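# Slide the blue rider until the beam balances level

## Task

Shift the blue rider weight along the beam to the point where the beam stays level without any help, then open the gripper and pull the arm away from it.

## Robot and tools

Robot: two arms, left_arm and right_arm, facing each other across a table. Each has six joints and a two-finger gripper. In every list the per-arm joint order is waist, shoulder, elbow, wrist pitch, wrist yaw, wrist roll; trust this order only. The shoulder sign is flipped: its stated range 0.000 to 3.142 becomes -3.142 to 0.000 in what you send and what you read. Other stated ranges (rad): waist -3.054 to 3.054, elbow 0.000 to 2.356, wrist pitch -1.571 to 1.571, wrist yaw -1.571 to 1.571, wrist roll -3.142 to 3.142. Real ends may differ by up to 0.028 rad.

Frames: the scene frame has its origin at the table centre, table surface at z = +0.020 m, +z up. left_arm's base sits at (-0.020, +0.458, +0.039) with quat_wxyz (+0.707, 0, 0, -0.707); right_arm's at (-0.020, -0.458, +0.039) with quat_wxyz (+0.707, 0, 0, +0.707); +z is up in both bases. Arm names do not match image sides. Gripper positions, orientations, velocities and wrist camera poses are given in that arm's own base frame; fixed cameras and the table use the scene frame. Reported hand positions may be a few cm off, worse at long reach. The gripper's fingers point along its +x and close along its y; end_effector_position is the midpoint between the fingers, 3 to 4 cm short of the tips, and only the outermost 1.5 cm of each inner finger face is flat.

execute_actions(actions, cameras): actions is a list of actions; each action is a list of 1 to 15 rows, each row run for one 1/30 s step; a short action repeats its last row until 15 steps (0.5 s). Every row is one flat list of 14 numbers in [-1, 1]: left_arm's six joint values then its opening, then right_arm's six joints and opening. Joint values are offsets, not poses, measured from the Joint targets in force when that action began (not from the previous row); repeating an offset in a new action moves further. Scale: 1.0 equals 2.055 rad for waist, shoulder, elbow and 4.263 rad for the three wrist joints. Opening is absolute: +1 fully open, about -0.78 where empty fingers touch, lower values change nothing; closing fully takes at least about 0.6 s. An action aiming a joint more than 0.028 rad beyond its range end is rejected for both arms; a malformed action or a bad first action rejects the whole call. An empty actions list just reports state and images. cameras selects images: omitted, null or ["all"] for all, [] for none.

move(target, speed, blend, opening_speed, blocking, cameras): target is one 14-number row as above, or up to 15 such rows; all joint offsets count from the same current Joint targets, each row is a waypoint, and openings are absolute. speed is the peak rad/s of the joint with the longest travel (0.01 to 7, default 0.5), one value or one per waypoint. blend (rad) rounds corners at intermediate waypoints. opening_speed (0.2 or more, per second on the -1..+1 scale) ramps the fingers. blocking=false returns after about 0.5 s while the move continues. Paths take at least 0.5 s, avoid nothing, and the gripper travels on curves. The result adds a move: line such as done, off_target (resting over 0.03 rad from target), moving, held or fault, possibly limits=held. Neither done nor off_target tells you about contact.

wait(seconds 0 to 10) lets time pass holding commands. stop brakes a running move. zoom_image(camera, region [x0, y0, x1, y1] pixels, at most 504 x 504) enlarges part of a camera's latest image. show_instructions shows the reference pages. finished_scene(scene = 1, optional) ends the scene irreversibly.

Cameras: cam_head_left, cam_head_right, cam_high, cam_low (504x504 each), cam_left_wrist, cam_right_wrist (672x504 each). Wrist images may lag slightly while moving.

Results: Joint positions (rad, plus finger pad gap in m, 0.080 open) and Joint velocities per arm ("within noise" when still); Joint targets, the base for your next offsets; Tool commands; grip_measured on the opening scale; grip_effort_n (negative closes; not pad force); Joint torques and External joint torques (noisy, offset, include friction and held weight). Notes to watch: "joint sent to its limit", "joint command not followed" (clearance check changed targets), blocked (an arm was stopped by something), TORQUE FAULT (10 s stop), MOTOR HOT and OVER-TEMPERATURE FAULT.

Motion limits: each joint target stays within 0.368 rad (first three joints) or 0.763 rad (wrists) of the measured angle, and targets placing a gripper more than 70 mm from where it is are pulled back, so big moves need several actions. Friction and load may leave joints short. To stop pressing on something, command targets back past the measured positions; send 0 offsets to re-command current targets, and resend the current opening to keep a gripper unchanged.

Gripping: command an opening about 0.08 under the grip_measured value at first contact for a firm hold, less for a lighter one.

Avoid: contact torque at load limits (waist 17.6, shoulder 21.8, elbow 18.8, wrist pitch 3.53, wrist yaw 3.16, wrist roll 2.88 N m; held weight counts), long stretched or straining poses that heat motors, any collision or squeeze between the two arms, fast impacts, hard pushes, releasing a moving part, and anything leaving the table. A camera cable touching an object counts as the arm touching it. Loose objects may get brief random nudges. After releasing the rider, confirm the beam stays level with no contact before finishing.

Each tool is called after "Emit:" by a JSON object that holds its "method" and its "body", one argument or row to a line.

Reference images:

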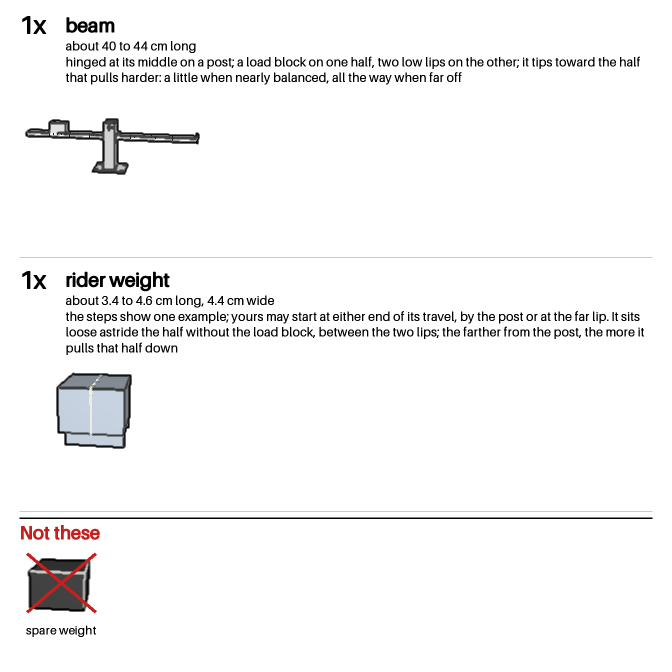

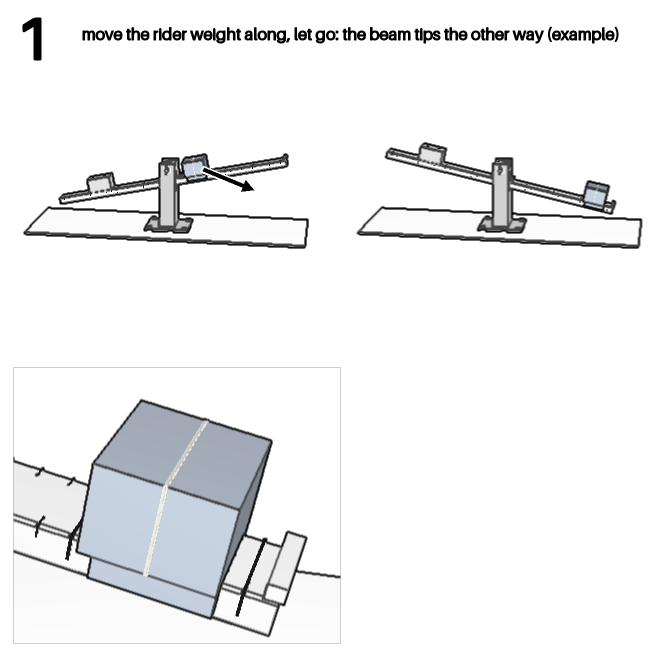

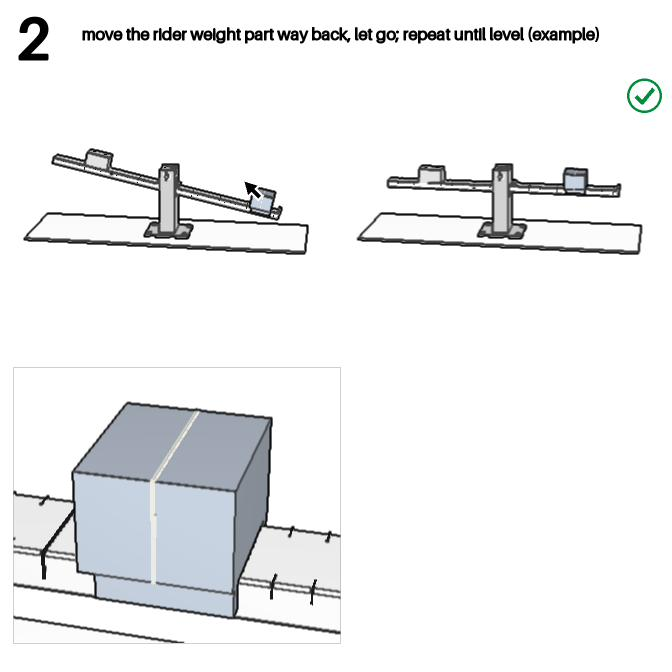

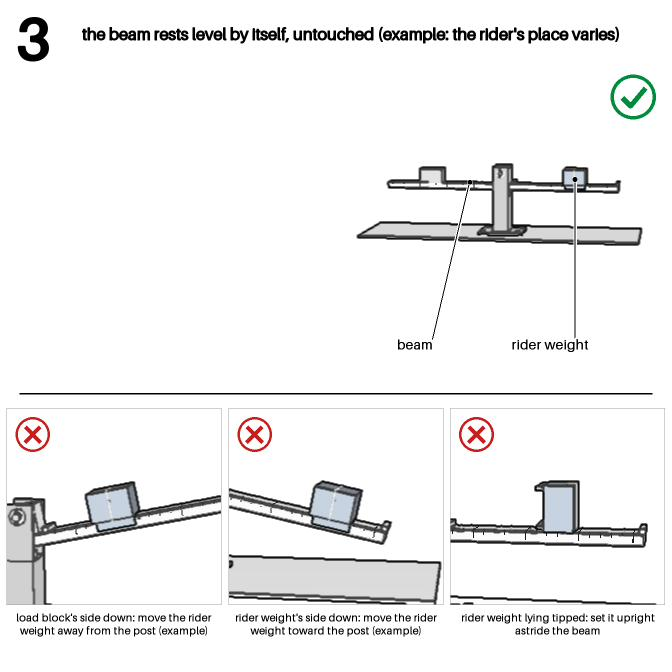

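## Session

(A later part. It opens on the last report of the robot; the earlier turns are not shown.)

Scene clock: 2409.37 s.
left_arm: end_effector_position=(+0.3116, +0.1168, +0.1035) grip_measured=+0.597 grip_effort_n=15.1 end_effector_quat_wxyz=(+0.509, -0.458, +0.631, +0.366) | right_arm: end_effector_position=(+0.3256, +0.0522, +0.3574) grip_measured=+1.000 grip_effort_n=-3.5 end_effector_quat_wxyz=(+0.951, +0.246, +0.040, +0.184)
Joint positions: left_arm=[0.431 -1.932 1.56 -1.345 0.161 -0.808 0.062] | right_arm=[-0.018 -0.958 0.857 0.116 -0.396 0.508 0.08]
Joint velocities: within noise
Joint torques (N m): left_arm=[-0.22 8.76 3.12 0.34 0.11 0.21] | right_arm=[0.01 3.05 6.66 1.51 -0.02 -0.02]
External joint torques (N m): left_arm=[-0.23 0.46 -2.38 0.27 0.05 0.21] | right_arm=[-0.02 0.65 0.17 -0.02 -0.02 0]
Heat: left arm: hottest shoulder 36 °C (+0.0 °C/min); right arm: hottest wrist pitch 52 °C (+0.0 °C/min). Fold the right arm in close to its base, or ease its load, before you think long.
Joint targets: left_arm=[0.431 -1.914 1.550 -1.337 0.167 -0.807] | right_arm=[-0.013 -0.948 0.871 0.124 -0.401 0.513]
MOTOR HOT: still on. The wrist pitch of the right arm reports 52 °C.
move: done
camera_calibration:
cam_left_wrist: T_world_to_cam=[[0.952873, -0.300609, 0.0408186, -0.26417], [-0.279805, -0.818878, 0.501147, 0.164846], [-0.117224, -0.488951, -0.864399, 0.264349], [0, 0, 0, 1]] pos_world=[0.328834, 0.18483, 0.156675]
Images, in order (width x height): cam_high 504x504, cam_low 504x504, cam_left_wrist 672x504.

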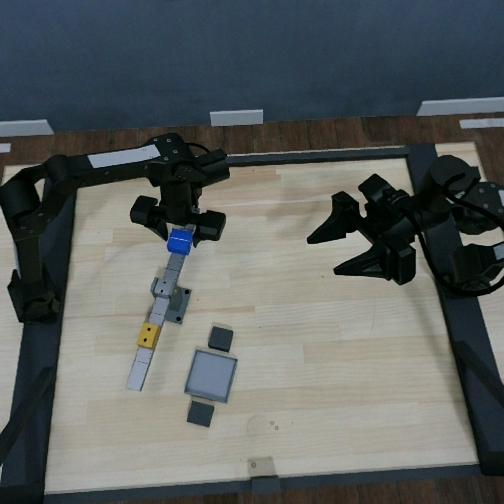

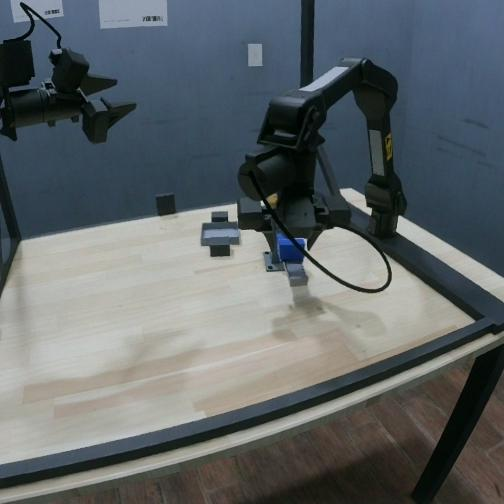

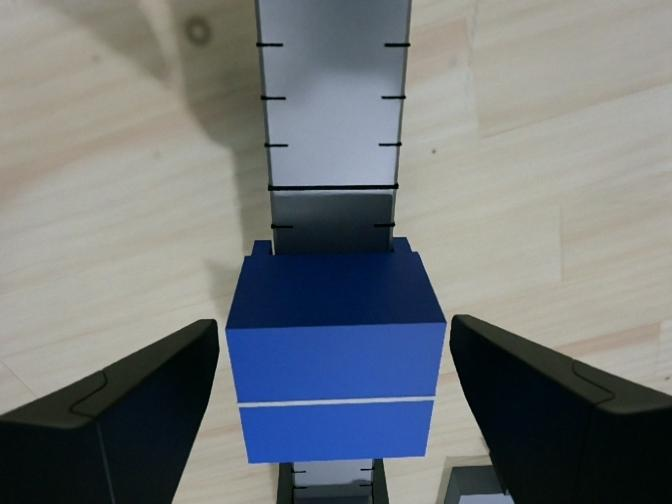

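Emit:
{"method": "move", "body": {
  "target": [
    [0, 0, 0, 0, 0, 0, 0.18, 0,0,0,0,0,0,1.0],
    [-0.0019, 0.00177, -0.00242, 0.00032, 0, 0, 0.18, 0,0,0,0,0,0,1.0]
  ],
  "speed": 0.03,
  "opening_speed": 0.7,
  "cameras": ["cam_low", "cam_left_wrist"]
}}

Emit:
{"method": "zoom_image", "body": {
  "camera": "cam_low",
  "region": [250, 200, 350, 300]
}}

Emit:
{"method": "zoom_image", "body": {
  "camera": "cam_left_wrist",
  "region": [240, 200, 430, 290]
}}

Scene clock: 2424.90 s.
left_arm: end_effector_position=(+0.3106, +0.1181, +0.1034) grip_measured=+0.191 grip_effort_n=-52.3 end_effector_quat_wxyz=(+0.509, -0.459, +0.629, +0.367) | right_arm: end_effector_position=(+0.3256, +0.0522, +0.3574) grip_measured=+1.000 grip_effort_n=-3.0 end_effector_quat_wxyz=(+0.951, +0.246, +0.040, +0.184)
Joint positions: left_arm=[0.436 -1.929 1.556 -1.342 0.161 -0.808 0.044] | right_arm=[-0.018 -0.958 0.857 0.116 -0.396 0.508 0.08]
Joint velocities: within noise
Joint torques (N m): left_arm=[-0.35 8.71 3.06 0.28 0.11 0.2] | right_arm=[0.04 2.98 6.74 1.49 -0.04 -0.01]
External joint torques (N m): left_arm=[-0.32 0.43 -2.44 0.21 0.05 0.2] | right_arm=[0.05 0.5 0.16 -0.06 -0.05 0.01]
Heat: left arm: hottest shoulder 37 °C (+1.0 °C/min); right arm: hottest wrist pitch 52 °C (+0.0 °C/min). Fold the right arm in close to its base, or ease its load, before you think long.
Joint targets: left_arm=[0.427 -1.911 1.545 -1.336 0.167 -0.807] | right_arm=[-0.013 -0.948 0.871 0.124 -0.401 0.513]
MOTOR HOT: still on. The wrist pitch of the right arm reports 52 °C.
move: done
camera_calibration:
cam_left_wrist: T_world_to_cam=[[0.95419, -0.296254, 0.0419033, -0.263938], [-0.276706, -0.82047, 0.500263, 0.165014], [-0.113824, -0.48894, -0.864859, 0.263704], [0, 0, 0, 1]] pos_world=[0.327524, 0.186132, 0.156576]
Images, in order (width x height): cam_low 504x504, cam_left_wrist 672x504.

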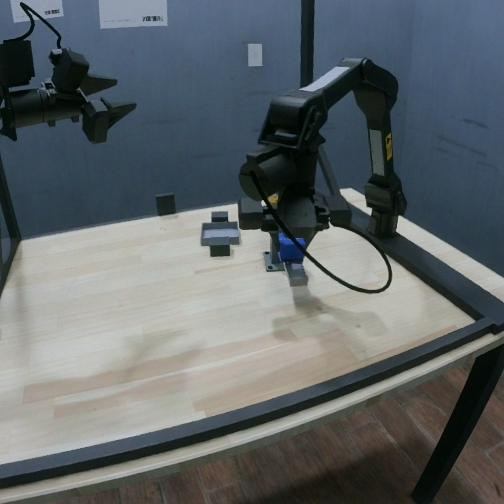

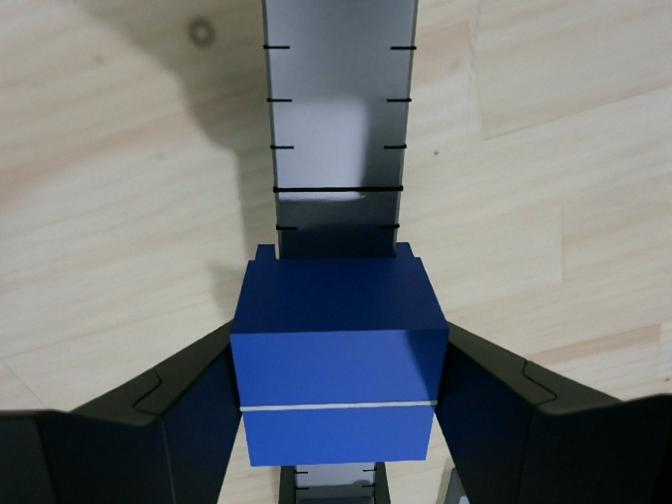

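Scaled by 5.040.

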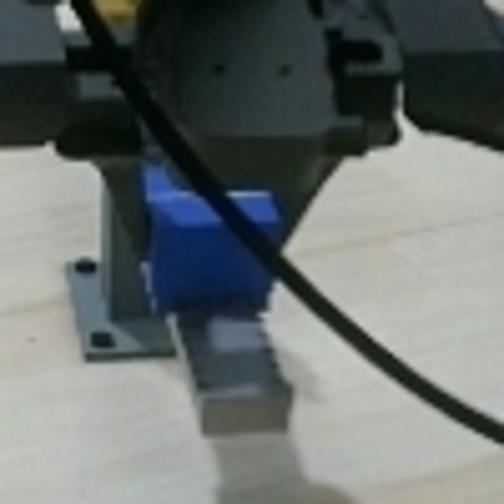

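Scaled by 2.653.

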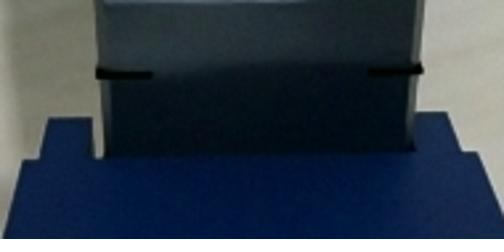

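Emit:
{"method": "move", "body": {
  "target": [0, 0, 0, 0, 0, 0, 0.5, 0,0,0,0,0,0,1.0],
  "speed": 0.05,
  "opening_speed": 0.5,
  "cameras": ["cam_low", "cam_high", "cam_left_wrist"]
}}

Emit:
{"method": "zoom_image", "body": {
  "camera": "cam_low",
  "region": [250, 200, 350, 300]
}}

Emit:
{"method": "zoom_image", "body": {
  "camera": "cam_high",
  "region": [100, 300, 200, 400]
}}

Emit:
{"method": "zoom_image", "body": {
  "camera": "cam_left_wrist",
  "region": [240, 200, 430, 290]
}}

Scene clock: 2439.10 s.
left_arm: end_effector_position=(+0.3108, +0.1176, +0.1034) grip_measured=+0.496 grip_effort_n=15.6 end_effector_quat_wxyz=(+0.509, -0.459, +0.630, +0.366) | right_arm: end_effector_position=(+0.3256, +0.0522, +0.3574) grip_measured=+1.000 grip_effort_n=-2.6 end_effector_quat_wxyz=(+0.951, +0.246, +0.040, +0.184)
Joint positions: left_arm=[0.434 -1.929 1.556 -1.342 0.161 -0.808 0.057] | right_arm=[-0.018 -0.958 0.857 0.116 -0.396 0.508 0.08]
Joint velocities: within noise
Joint torques (N m): left_arm=[-0.24 8.66 3.13 0.28 0.11 0.21] | right_arm=[-0.07 3.11 6.68 1.5 -0.04 -0.02]
External joint torques (N m): left_arm=[-0.2 0.4 -2.35 0.22 0.04 0.21] | right_arm=[-0.08 0.65 0.13 -0.04 -0.05 0]
Heat: left arm: hottest shoulder 39 °C (+3.0 °C/min); right arm: hottest wrist pitch 52 °C (+0.0 °C/min). Fold the right arm in close to its base, or ease its load, before you think long.
Joint targets: left_arm=[0.427 -1.911 1.545 -1.336 0.167 -0.807] | right_arm=[-0.013 -0.948 0.871 0.124 -0.401 0.513]
MOTOR HOT: still on. The wrist pitch of the right arm reports 52 °C.
move: done
camera_calibration:
cam_left_wrist: T_world_to_cam=[[0.95373, -0.297724, 0.0419549, -0.263961], [-0.278, -0.820054, 0.500228, 0.16504], [-0.114524, -0.488745, -0.864877, 0.26369], [0, 0, 0, 1]] pos_world=[0.327827, 0.185632, 0.156577]
Images, in order (width x height): cam_high 504x504, cam_low 504x504, cam_left_wrist 672x504.

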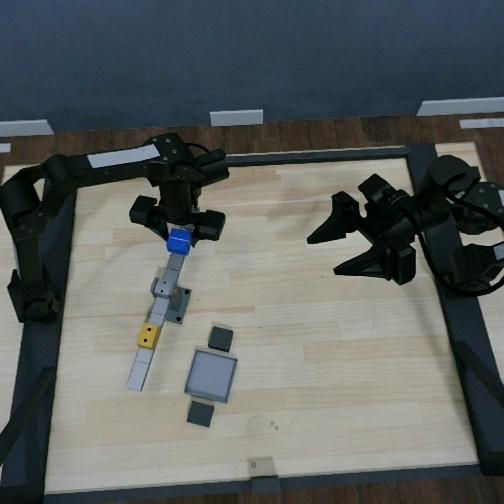

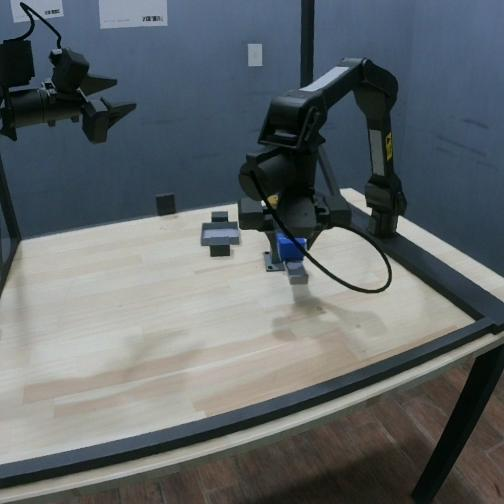

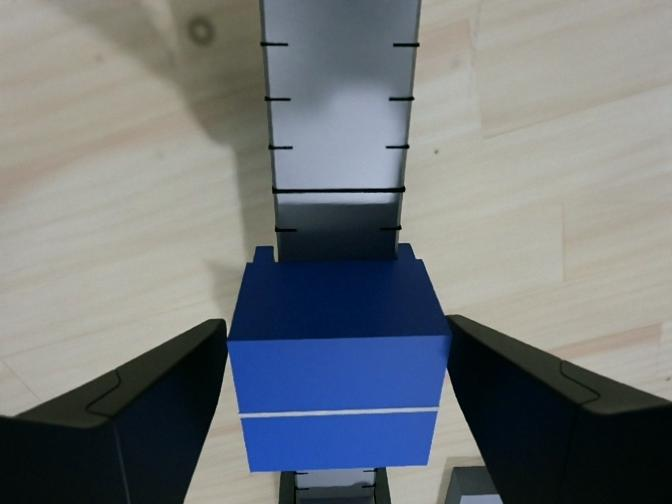

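Scaled by 5.040.

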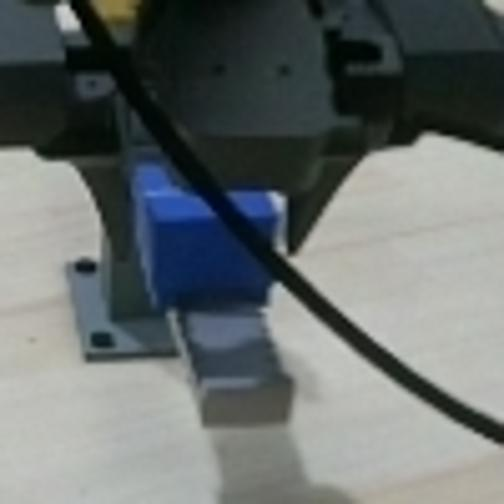

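Scaled by 5.040.

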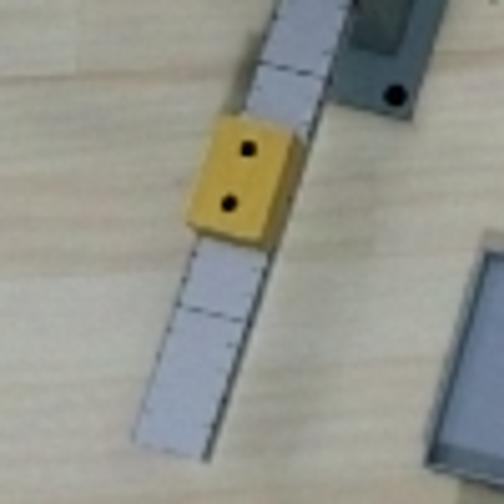

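Scaled by 2.653.

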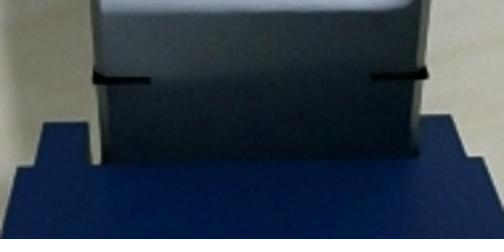

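Emit:
{"method": "move", "body": {
  "target": [
    [0, 0, 0, 0, 0, 0, 0.18, 0,0,0,0,0,0,1.0],
    [0.0049, 0, 0, 0, 0, 0, 0.18, 0,0,0,0,0,0,1.0]
  ],
  "speed": 0.03,
  "opening_speed": 0.6,
  "cameras": ["cam_low", "cam_left_wrist"]
}}

Emit:
{"method": "zoom_image", "body": {
  "camera": "cam_left_wrist",
  "region": [240, 200, 430, 290]
}}

Emit:
{"method": "zoom_image", "body": {
  "camera": "cam_low",
  "region": [250, 200, 350, 300]
}}

Scene clock: 2472.10 s.
left_arm: end_effector_position=(+0.3108, +0.1176, +0.1034) grip_measured=+0.191 grip_effort_n=-52.3 end_effector_quat_wxyz=(+0.509, -0.459, +0.630, +0.366) | right_arm: end_effector_position=(+0.3256, +0.0522, +0.3574) grip_measured=+1.000 grip_effort_n=-3.5 end_effector_quat_wxyz=(+0.951, +0.246, +0.040, +0.184)
Joint positions: left_arm=[0.434 -1.929 1.556 -1.342 0.161 -0.808 0.044] | right_arm=[-0.018 -0.958 0.857 0.116 -0.396 0.508 0.08]
Joint velocities: within noise
Joint torques (N m): left_arm=[0.17 8.69 3.13 0.28 0.1 0.21] | right_arm=[0.09 2.91 6.57 1.53 -0.03 0]
External joint torques (N m): left_arm=[0.24 0.51 -2.28 0.23 0.03 0.21] | right_arm=[0.09 0.5 0.04 -0.01 -0.03 0.02]
Heat: left arm: hottest shoulder 41 °C (+5.1 °C/min); right arm: hottest wrist pitch 53 °C (+1.0 °C/min). Fold the right arm in close to its base, or ease its load, before you think long.
Joint targets: left_arm=[0.437 -1.911 1.545 -1.336 0.167 -0.807] | right_arm=[-0.013 -0.948 0.871 0.124 -0.401 0.513]
MOTOR HOT: still on. The wrist pitch of the right arm reports 53 °C.
move: done
camera_calibration:
cam_left_wrist: T_world_to_cam=[[0.95373, -0.297724, 0.0419549, -0.263961], [-0.278, -0.820054, 0.500228, 0.16504], [-0.114524, -0.488745, -0.864877, 0.26369], [0, 0, 0, 1]] pos_world=[0.327827, 0.185632, 0.156577]
Images, in order (width x height): cam_low 504x504, cam_left_wrist 672x504.

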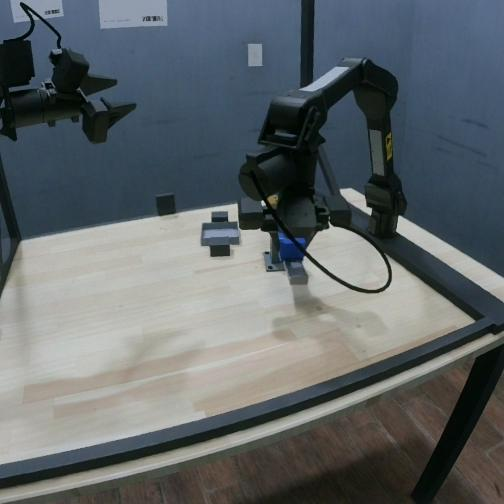

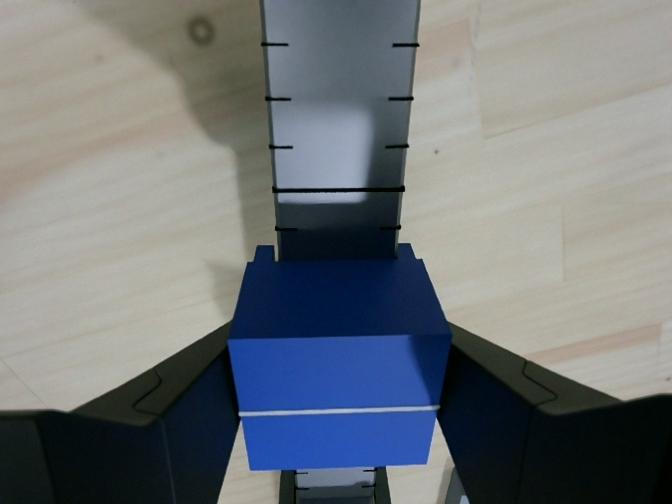

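Scaled by 2.653.

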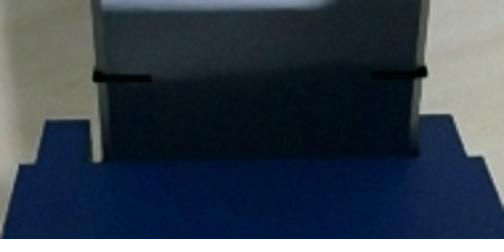

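Scaled by 5.040.

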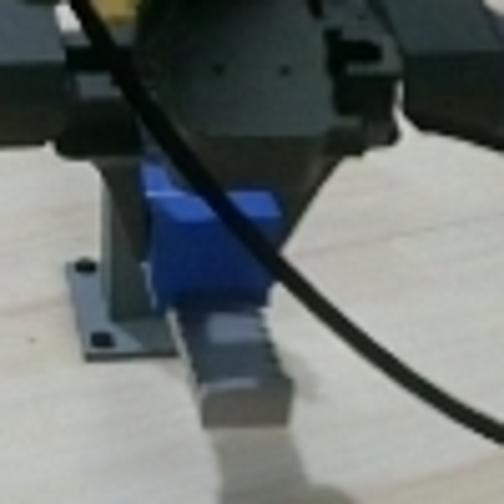

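Emit:
{"method": "move", "body": {
  "target": [0.0035, 0, 0, 0, 0, 0, 0.18, 0,0,0,0,0,0,1.0],
  "speed": 0.03,
  "cameras": ["cam_low", "cam_left_wrist"]
}}

Emit:
{"method": "zoom_image", "body": {
  "camera": "cam_left_wrist",
  "region": [240, 200, 430, 290]
}}

Scene clock: 2479.27 s.
left_arm: end_effector_position=(+0.3106, +0.1181, +0.1034) grip_measured=+0.191 grip_effort_n=-52.3 end_effector_quat_wxyz=(+0.509, -0.459, +0.629, +0.367) | right_arm: end_effector_position=(+0.3256, +0.0522, +0.3574) grip_measured=+1.000 grip_effort_n=-3.5 end_effector_quat_wxyz=(+0.951, +0.246, +0.040, +0.184)
Joint positions: left_arm=[0.436 -1.929 1.556 -1.342 0.161 -0.808 0.044] | right_arm=[-0.018 -0.958 0.857 0.116 -0.396 0.508 0.08]
Joint velocities: within noise
Joint torques (N m): left_arm=[0.29 8.67 3.13 0.28 0.11 0.2] | right_arm=[0.11 2.98 6.61 1.53 -0.03 -0.02]
External joint torques (N m): left_arm=[0.31 0.45 -2.36 0.19 0.04 0.2] | right_arm=[0.12 0.52 0.07 -0.02 -0.04 0]
Heat: left arm: hottest shoulder 42 °C (+5.1 °C/min); right arm: hottest wrist pitch 53 °C (+1.0 °C/min). Fold the right arm in close to its base, or ease its load, before you think long.
Joint targets: left_arm=[0.444 -1.911 1.545 -1.336 0.167 -0.807] | right_arm=[-0.013 -0.948 0.871 0.124 -0.401 0.513]
MOTOR HOT: still on. The wrist pitch of the right arm reports 53 °C.
move: done
camera_calibration:
cam_left_wrist: T_world_to_cam=[[0.95419, -0.296254, 0.0419033, -0.263938], [-0.276706, -0.82047, 0.500263, 0.165014], [-0.113824, -0.48894, -0.864859, 0.263704], [0, 0, 0, 1]] pos_world=[0.327524, 0.186132, 0.156576]
Images, in order (width x height): cam_low 504x504, cam_left_wrist 672x504.

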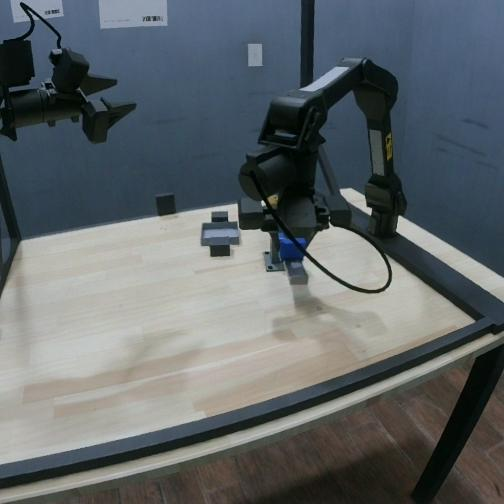

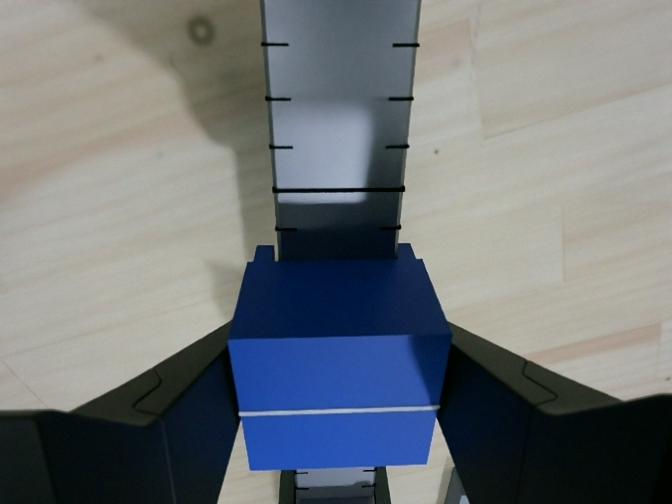

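Scaled by 2.653.

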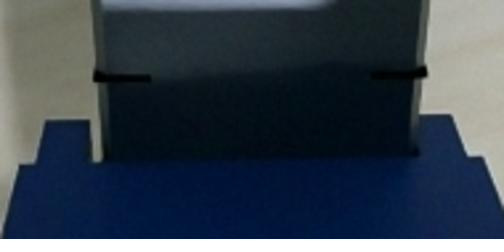

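Emit:
{"method": "move", "body": {
  "target": [0.0015, 0, 0, 0, 0, 0, 0.18, 0,0,0,0,0,0,1.0],
  "speed": 0.03,
  "cameras": ["cam_low", "cam_left_wrist"]
}}

Emit:
{"method": "zoom_image", "body": {
  "camera": "cam_left_wrist",
  "region": [240, 200, 430, 290]
}}

Scene clock: 2488.30 s.
left_arm: end_effector_position=(+0.3105, +0.1183, +0.1034) grip_measured=+0.191 grip_effort_n=-52.3 end_effector_quat_wxyz=(+0.508, -0.460, +0.629, +0.366) | right_arm: end_effector_position=(+0.3256, +0.0522, +0.3574) grip_measured=+1.000 grip_effort_n=-3.5 end_effector_quat_wxyz=(+0.951, +0.246, +0.040, +0.184)
Joint positions: left_arm=[0.437 -1.929 1.556 -1.342 0.162 -0.808 0.044] | right_arm=[-0.018 -0.958 0.857 0.116 -0.396 0.508 0.08]
Joint velocities: within noise
Joint torques (N m): left_arm=[0.3 8.66 3.15 0.28 0.11 0.2] | right_arm=[0.03 3.07 6.66 1.49 -0.02 -0.03]
External joint torques (N m): left_arm=[0.36 0.44 -2.33 0.19 0.04 0.2] | right_arm=[0.03 0.62 0.11 -0.06 -0.03 0]
Heat: left arm: hottest shoulder 42 °C (+4.0 °C/min); right arm: hottest wrist pitch 53 °C (+1.0 °C/min). Fold the right arm in close to its base, or ease its load, before you think long.
Joint targets: left_arm=[0.447 -1.911 1.545 -1.336 0.167 -0.807] | right_arm=[-0.013 -0.948 0.871 0.124 -0.401 0.513]
MOTOR HOT: still on. The wrist pitch of the right arm reports 53 °C.
move: done
camera_calibration:
cam_left_wrist: T_world_to_cam=[[0.954673, -0.294551, 0.0428942, -0.264252], [-0.275607, -0.820294, 0.501157, 0.164805], [-0.11243, -0.490263, -0.864292, 0.26349], [0, 0, 0, 1]] pos_world=[0.32732, 0.186533, 0.156474]
Images, in order (width x height): cam_low 504x504, cam_left_wrist 672x504.

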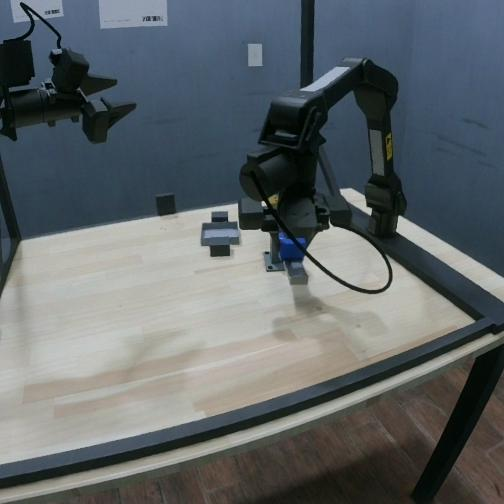

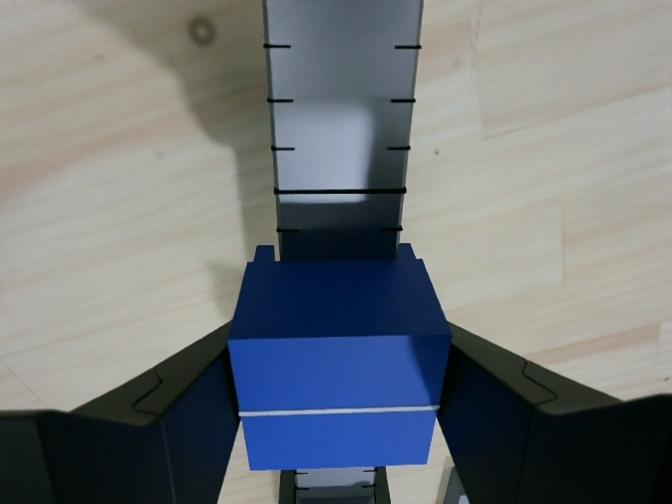

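Scaled by 2.653.

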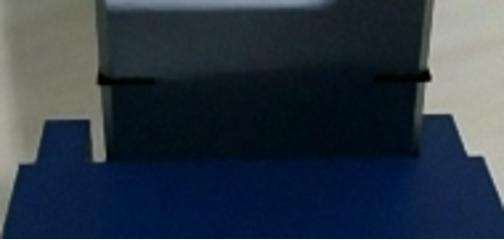

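Emit:
{"method": "move", "body": {
  "target": [0, 0, 0, 0, 0, 0, 0.5, 0,0,0,0,0,0,1.0],
  "speed": 0.05,
  "opening_speed": 0.5,
  "cameras": ["cam_low", "cam_high", "cam_left_wrist"]
}}

Emit:
{"method": "zoom_image", "body": {
  "camera": "cam_low",
  "region": [250, 200, 350, 300]
}}

Emit:
{"method": "zoom_image", "body": {
  "camera": "cam_high",
  "region": [100, 300, 200, 400]
}}

Emit:
{"method": "zoom_image", "body": {
  "camera": "cam_left_wrist",
  "region": [240, 200, 430, 290]
}}

Scene clock: 2497.20 s.
left_arm: end_effector_position=(+0.3088, +0.1228, +0.1034) grip_measured=+0.496 grip_effort_n=15.6 end_effector_quat_wxyz=(+0.506, -0.464, +0.626, +0.371) | right_arm: end_effector_position=(+0.3256, +0.0522, +0.3574) grip_measured=+1.000 grip_effort_n=-3.0 end_effector_quat_wxyz=(+0.951, +0.246, +0.040, +0.184)
Joint positions: left_arm=[0.451 -1.929 1.556 -1.342 0.161 -0.808 0.057] | right_arm=[-0.018 -0.958 0.857 0.116 -0.396 0.508 0.08]
Joint velocities: within noise
Joint torques (N m): left_arm=[0.1 8.68 3.14 0.28 0.11 0.2] | right_arm=[-0.07 3.02 6.72 1.53 -0.03 0]
External joint torques (N m): left_arm=[0.13 0.48 -2.32 0.21 0.04 0.2] | right_arm=[-0.07 0.57 0.17 -0.02 -0.04 0.02]
Heat: left arm: hottest shoulder 42 °C (+3.0 °C/min); right arm: hottest wrist pitch 53 °C (+1.0 °C/min). Fold the right arm in close to its base, or ease its load, before you think long.
Joint targets: left_arm=[0.447 -1.911 1.545 -1.336 0.167 -0.807] | right_arm=[-0.013 -0.948 0.871 0.124 -0.401 0.513]
MOTOR HOT: still on. The wrist pitch of the right arm reports 53 °C.
move: done
camera_calibration:
cam_left_wrist: T_world_to_cam=[[0.958602, -0.281635, 0.0419945, -0.263896], [-0.264183, -0.824616, 0.500216, 0.165045], [-0.106249, -0.490603, -0.864882, 0.263681], [0, 0, 0, 1]] pos_world=[0.324589, 0.191138, 0.156577]
Images, in order (width x height): cam_high 504x504, cam_low 504x504, cam_left_wrist 672x504.

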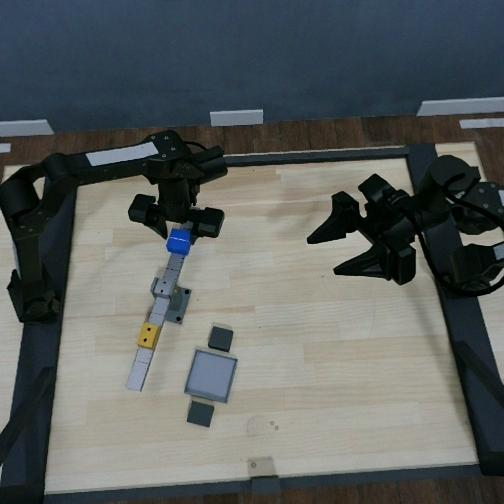

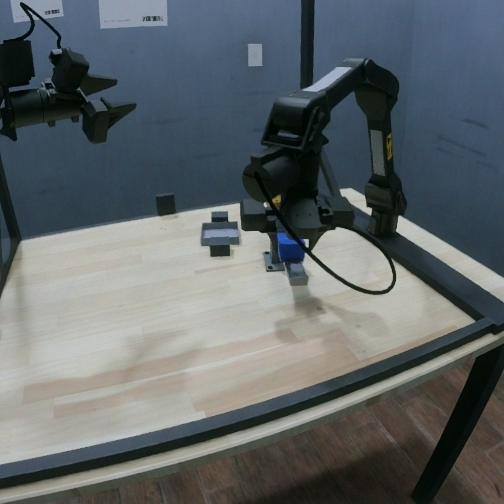

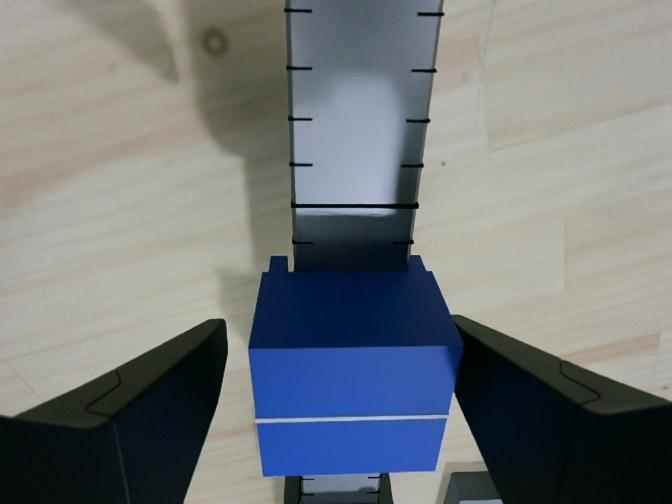

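Scaled by 5.040.

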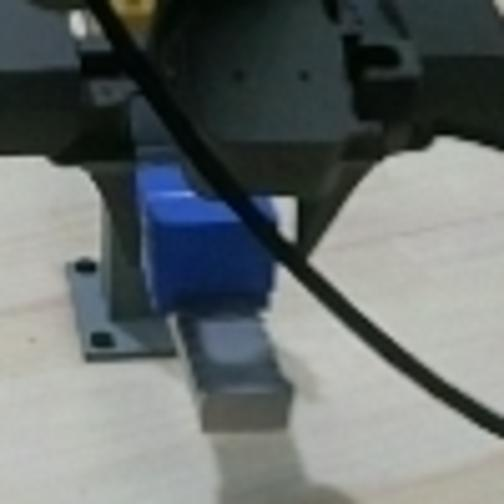

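Scaled by 5.040.

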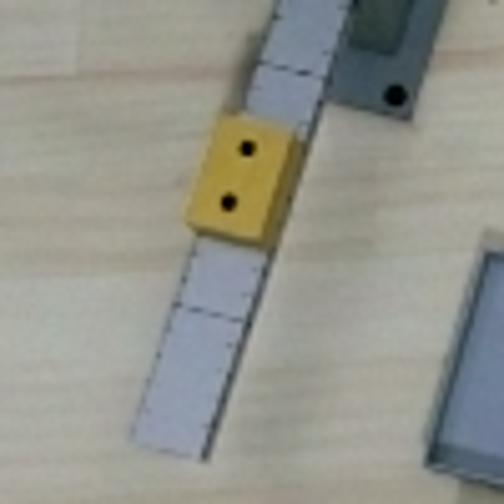

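Scaled by 2.653.

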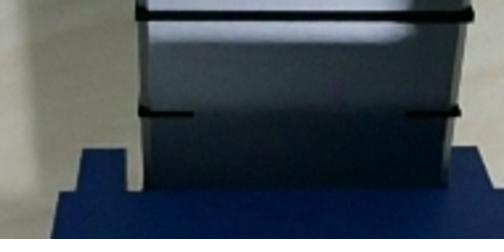

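Emit:
{"method": "move", "body": {
  "target": [
    [0, 0, 0.018, 0, 0, 0, 0.7, 0,0,0,0,0,0,1.0],
    [0, 0.00462, 0.06973, -0.0278, 0, 0, 0.7, 0,0,0,0,0,0,1.0],
    [0, 0.00394, 0.10925, -0.04659, 0, 0, 0.7, 0,0,0,0,0,0,1.0],
    [0, 0.08747, 0.1377, -0.04659, 0, 0, 0.7, 0,0,0,0,0,0,1.0],
    [0, 0.23346, -0.00293, -0.04659, 0, 0, 0.7, 0,0,0,0,0,0,1.0]
  ],
  "speed": [0.1, 0.08, 0.12, 0.3, 0.35],
  "blend": [0, 0.02, 0.02, 0.06, 0],
  "opening_speed": 0.5,
  "cameras": ["cam_head_left", "cam_head_right", "cam_high", "cam_low", "cam_left_wrist"]
}}

Emit:
{"method": "zoom_image", "body": {
  "camera": "cam_low",
  "region": [250, 200, 350, 300]
}}

Emit:
{"method": "zoom_image", "body": {
  "camera": "cam_high",
  "region": [100, 300, 200, 400]
}}

Scene clock: 2533.93 s.
left_arm: end_effector_position=(+0.2393, +0.0891, +0.2364) grip_measured=+0.697 grip_effort_n=15.1 end_effector_quat_wxyz=(+0.606, -0.478, +0.531, +0.349) | right_arm: end_effector_position=(+0.3256, +0.0522, +0.3574) grip_measured=+1.000 grip_effort_n=-3.0 end_effector_quat_wxyz=(+0.951, +0.246, +0.040, +0.184)
Joint positions: left_arm=[0.451 -1.445 1.55 -1.537 0.161 -0.819 0.066] | right_arm=[-0.018 -0.958 0.857 0.116 -0.396 0.508 0.08]
Joint velocities: within noise
Joint torques (N m): left_arm=[0.06 5.35 3.3 0.37 0.11 0.22] | right_arm=[0.02 3 6.55 1.5 -0.04 0.02]
External joint torques (N m): left_arm=[0.1 0.69 -2.37 -0.22 0.03 0.21] | right_arm=[0.03 0.56 0.01 -0.05 -0.04 0.04]
Heat: left arm: hottest shoulder 43 °C (+1.0 °C/min); right arm: hottest wrist pitch 53 °C (+0.0 °C/min). Fold the right arm in close to its base, or ease its load, before you think long.
Joint targets: left_arm=[0.447 -1.431 1.539 -1.534 0.167 -0.807] | right_arm=[-0.013 -0.948 0.871 0.124 -0.401 0.513]
MOTOR HOT: still on. The wrist pitch of the right arm reports 53 °C.
move: done
camera_calibration:
cam_left_wrist: T_world_to_cam=[[0.925074, -0.289226, 0.246144, -0.251969], [-0.358729, -0.878241, 0.316238, 0.12324], [0.12471, -0.380843, -0.916191, 0.3019], [0, 0, 0, 1]] pos_world=[0.23965, 0.150335, 0.299646]
Images, in order (width x height): cam_head_left 504x504, cam_head_right 504x504, cam_high 504x504, cam_low 504x504, cam_left_wrist 672x504.

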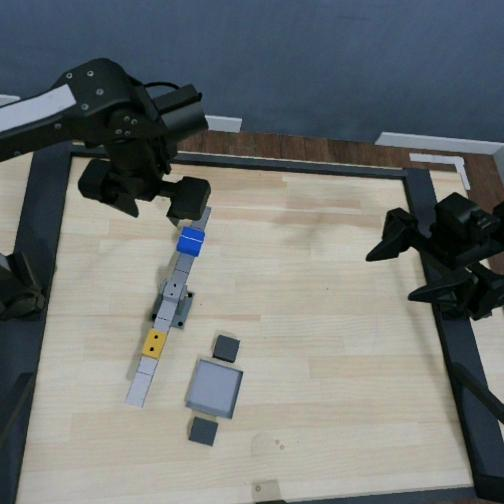

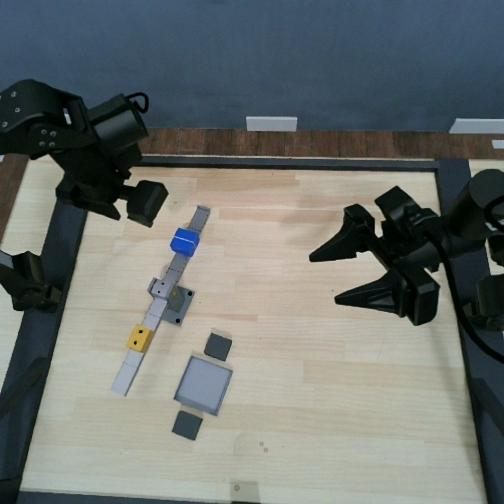

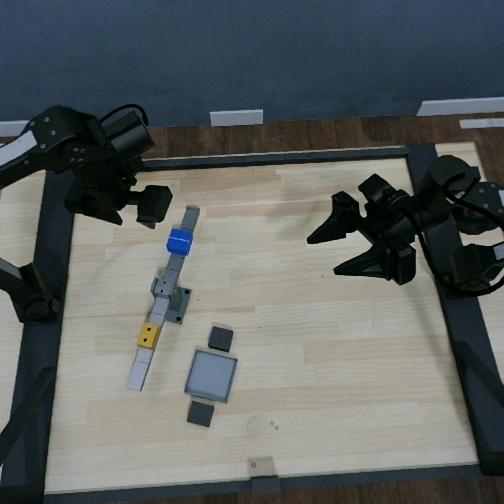

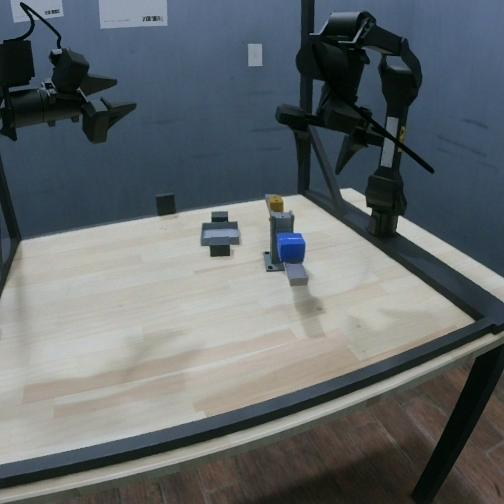

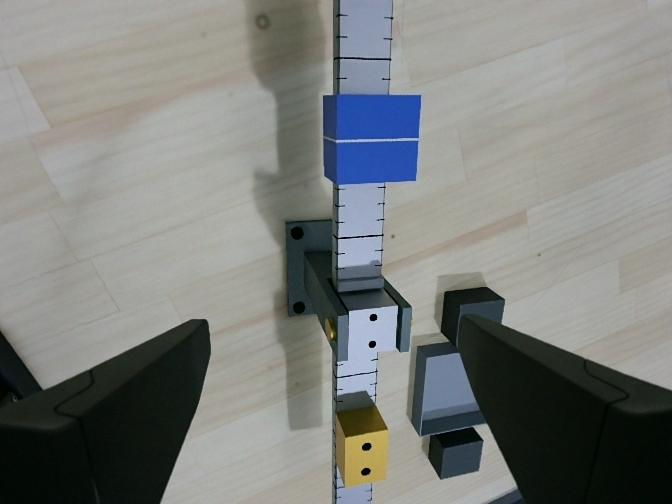

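Scaled by 5.040.

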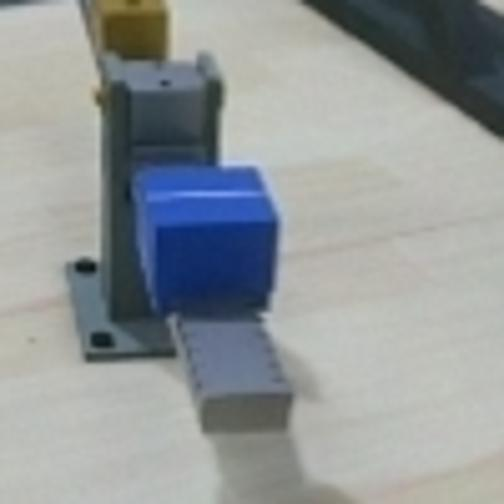

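Scaled by 5.040.

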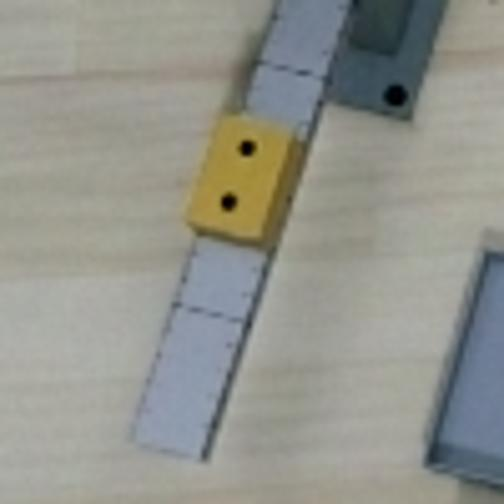

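Emit:
{"method": "execute_actions", "body": {
  "actions": []
}}

Scene clock: 2545.30 s.
left_arm: end_effector_position=(+0.2393, +0.0891, +0.2364) grip_measured=+0.697 grip_effort_n=15.6 end_effector_quat_wxyz=(+0.606, -0.478, +0.531, +0.349) | right_arm: end_effector_position=(+0.3256, +0.0522, +0.3574) grip_measured=+1.000 grip_effort_n=-4.0 end_effector_quat_wxyz=(+0.951, +0.246, +0.040, +0.184)
Joint positions: left_arm=[0.451 -1.445 1.55 -1.537 0.161 -0.819 0.066] | right_arm=[-0.018 -0.958 0.857 0.116 -0.396 0.508 0.08]
Joint velocities: within noise
Joint torques (N m): left_arm=[0.07 5.34 3.29 0.37 0.11 0.21] | right_arm=[-0.1 3.08 6.81 1.52 -0.03 -0.01]
External joint torques (N m): left_arm=[0.09 0.63 -2.38 -0.2 0.04 0.2] | right_arm=[-0.1 0.63 0.21 -0.04 -0.03 0.01]
Heat: left arm: hottest shoulder 41 °C (-1.0 °C/min); right arm: hottest wrist pitch 53 °C (+0.0 °C/min). Fold the right arm in close to its base, or ease its load, before you think long.
Joint targets: left_arm=[0.447 -1.431 1.539 -1.534 0.167 -0.807] | right_arm=[-0.013 -0.948 0.871 0.124 -0.401 0.513]
Tool commands: left_gripper/opening=+0.7 right_gripper/opening=+1.0
MOTOR HOT: still on. The wrist pitch of the right arm reports 53 °C.
camera_calibration:
cam_left_wrist: T_world_to_cam=[[0.925074, -0.289226, 0.246144, -0.251969], [-0.358729, -0.878241, 0.316238, 0.12324], [0.12471, -0.380843, -0.916191, 0.3019], [0, 0, 0, 1]] pos_world=[0.23965, 0.150335, 0.299646]
cam_right_wrist: T_world_to_cam=[[0.31355, -0.815723, -0.486088, 0.119077], [-0.514553, 0.284275, -0.808964, 0.467396], [0.798074, 0.503769, -0.330599, -0.0877764], [0, 0, 0, 1]] pos_world=[0.273216, 0.00848405, 0.40697]

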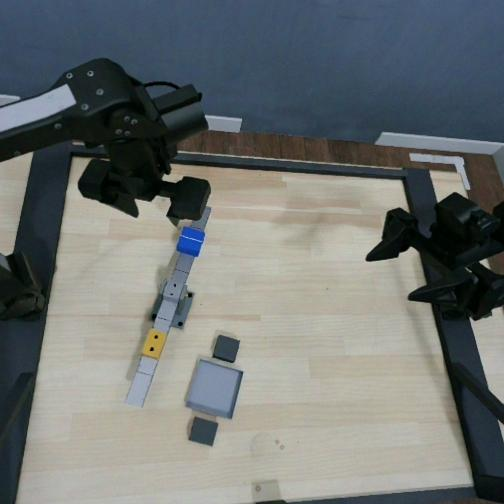

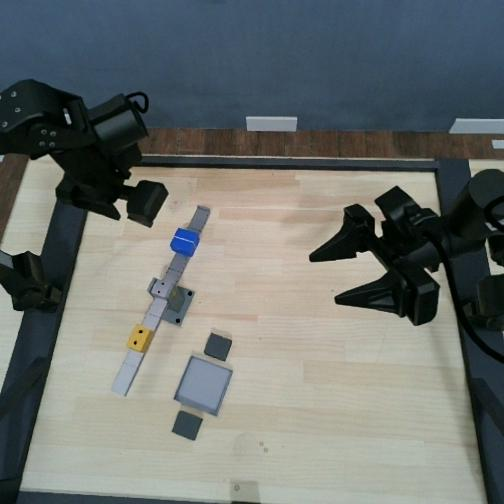

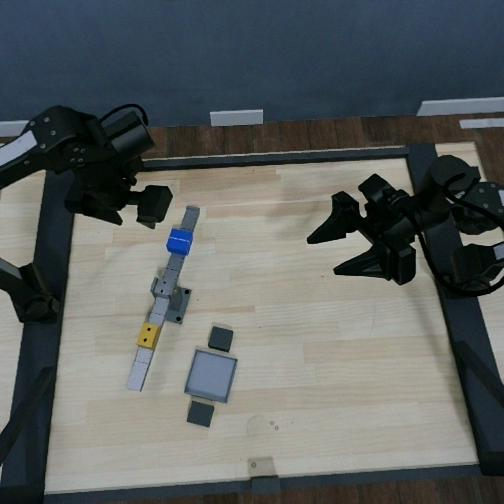

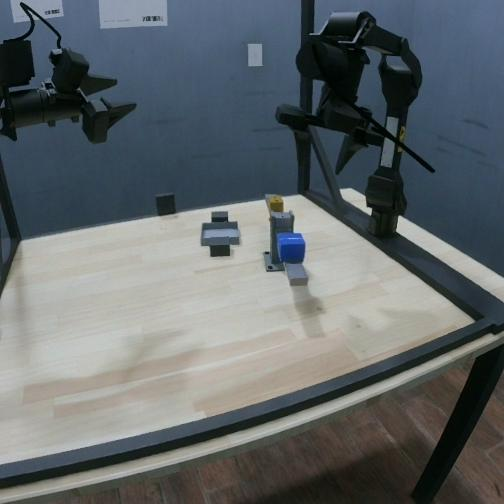

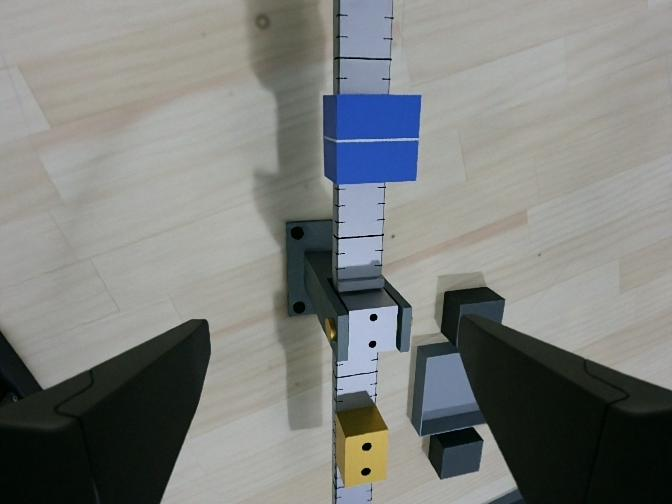

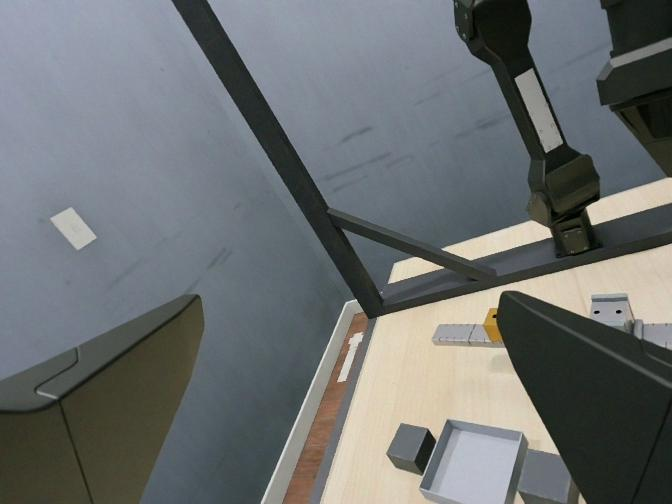

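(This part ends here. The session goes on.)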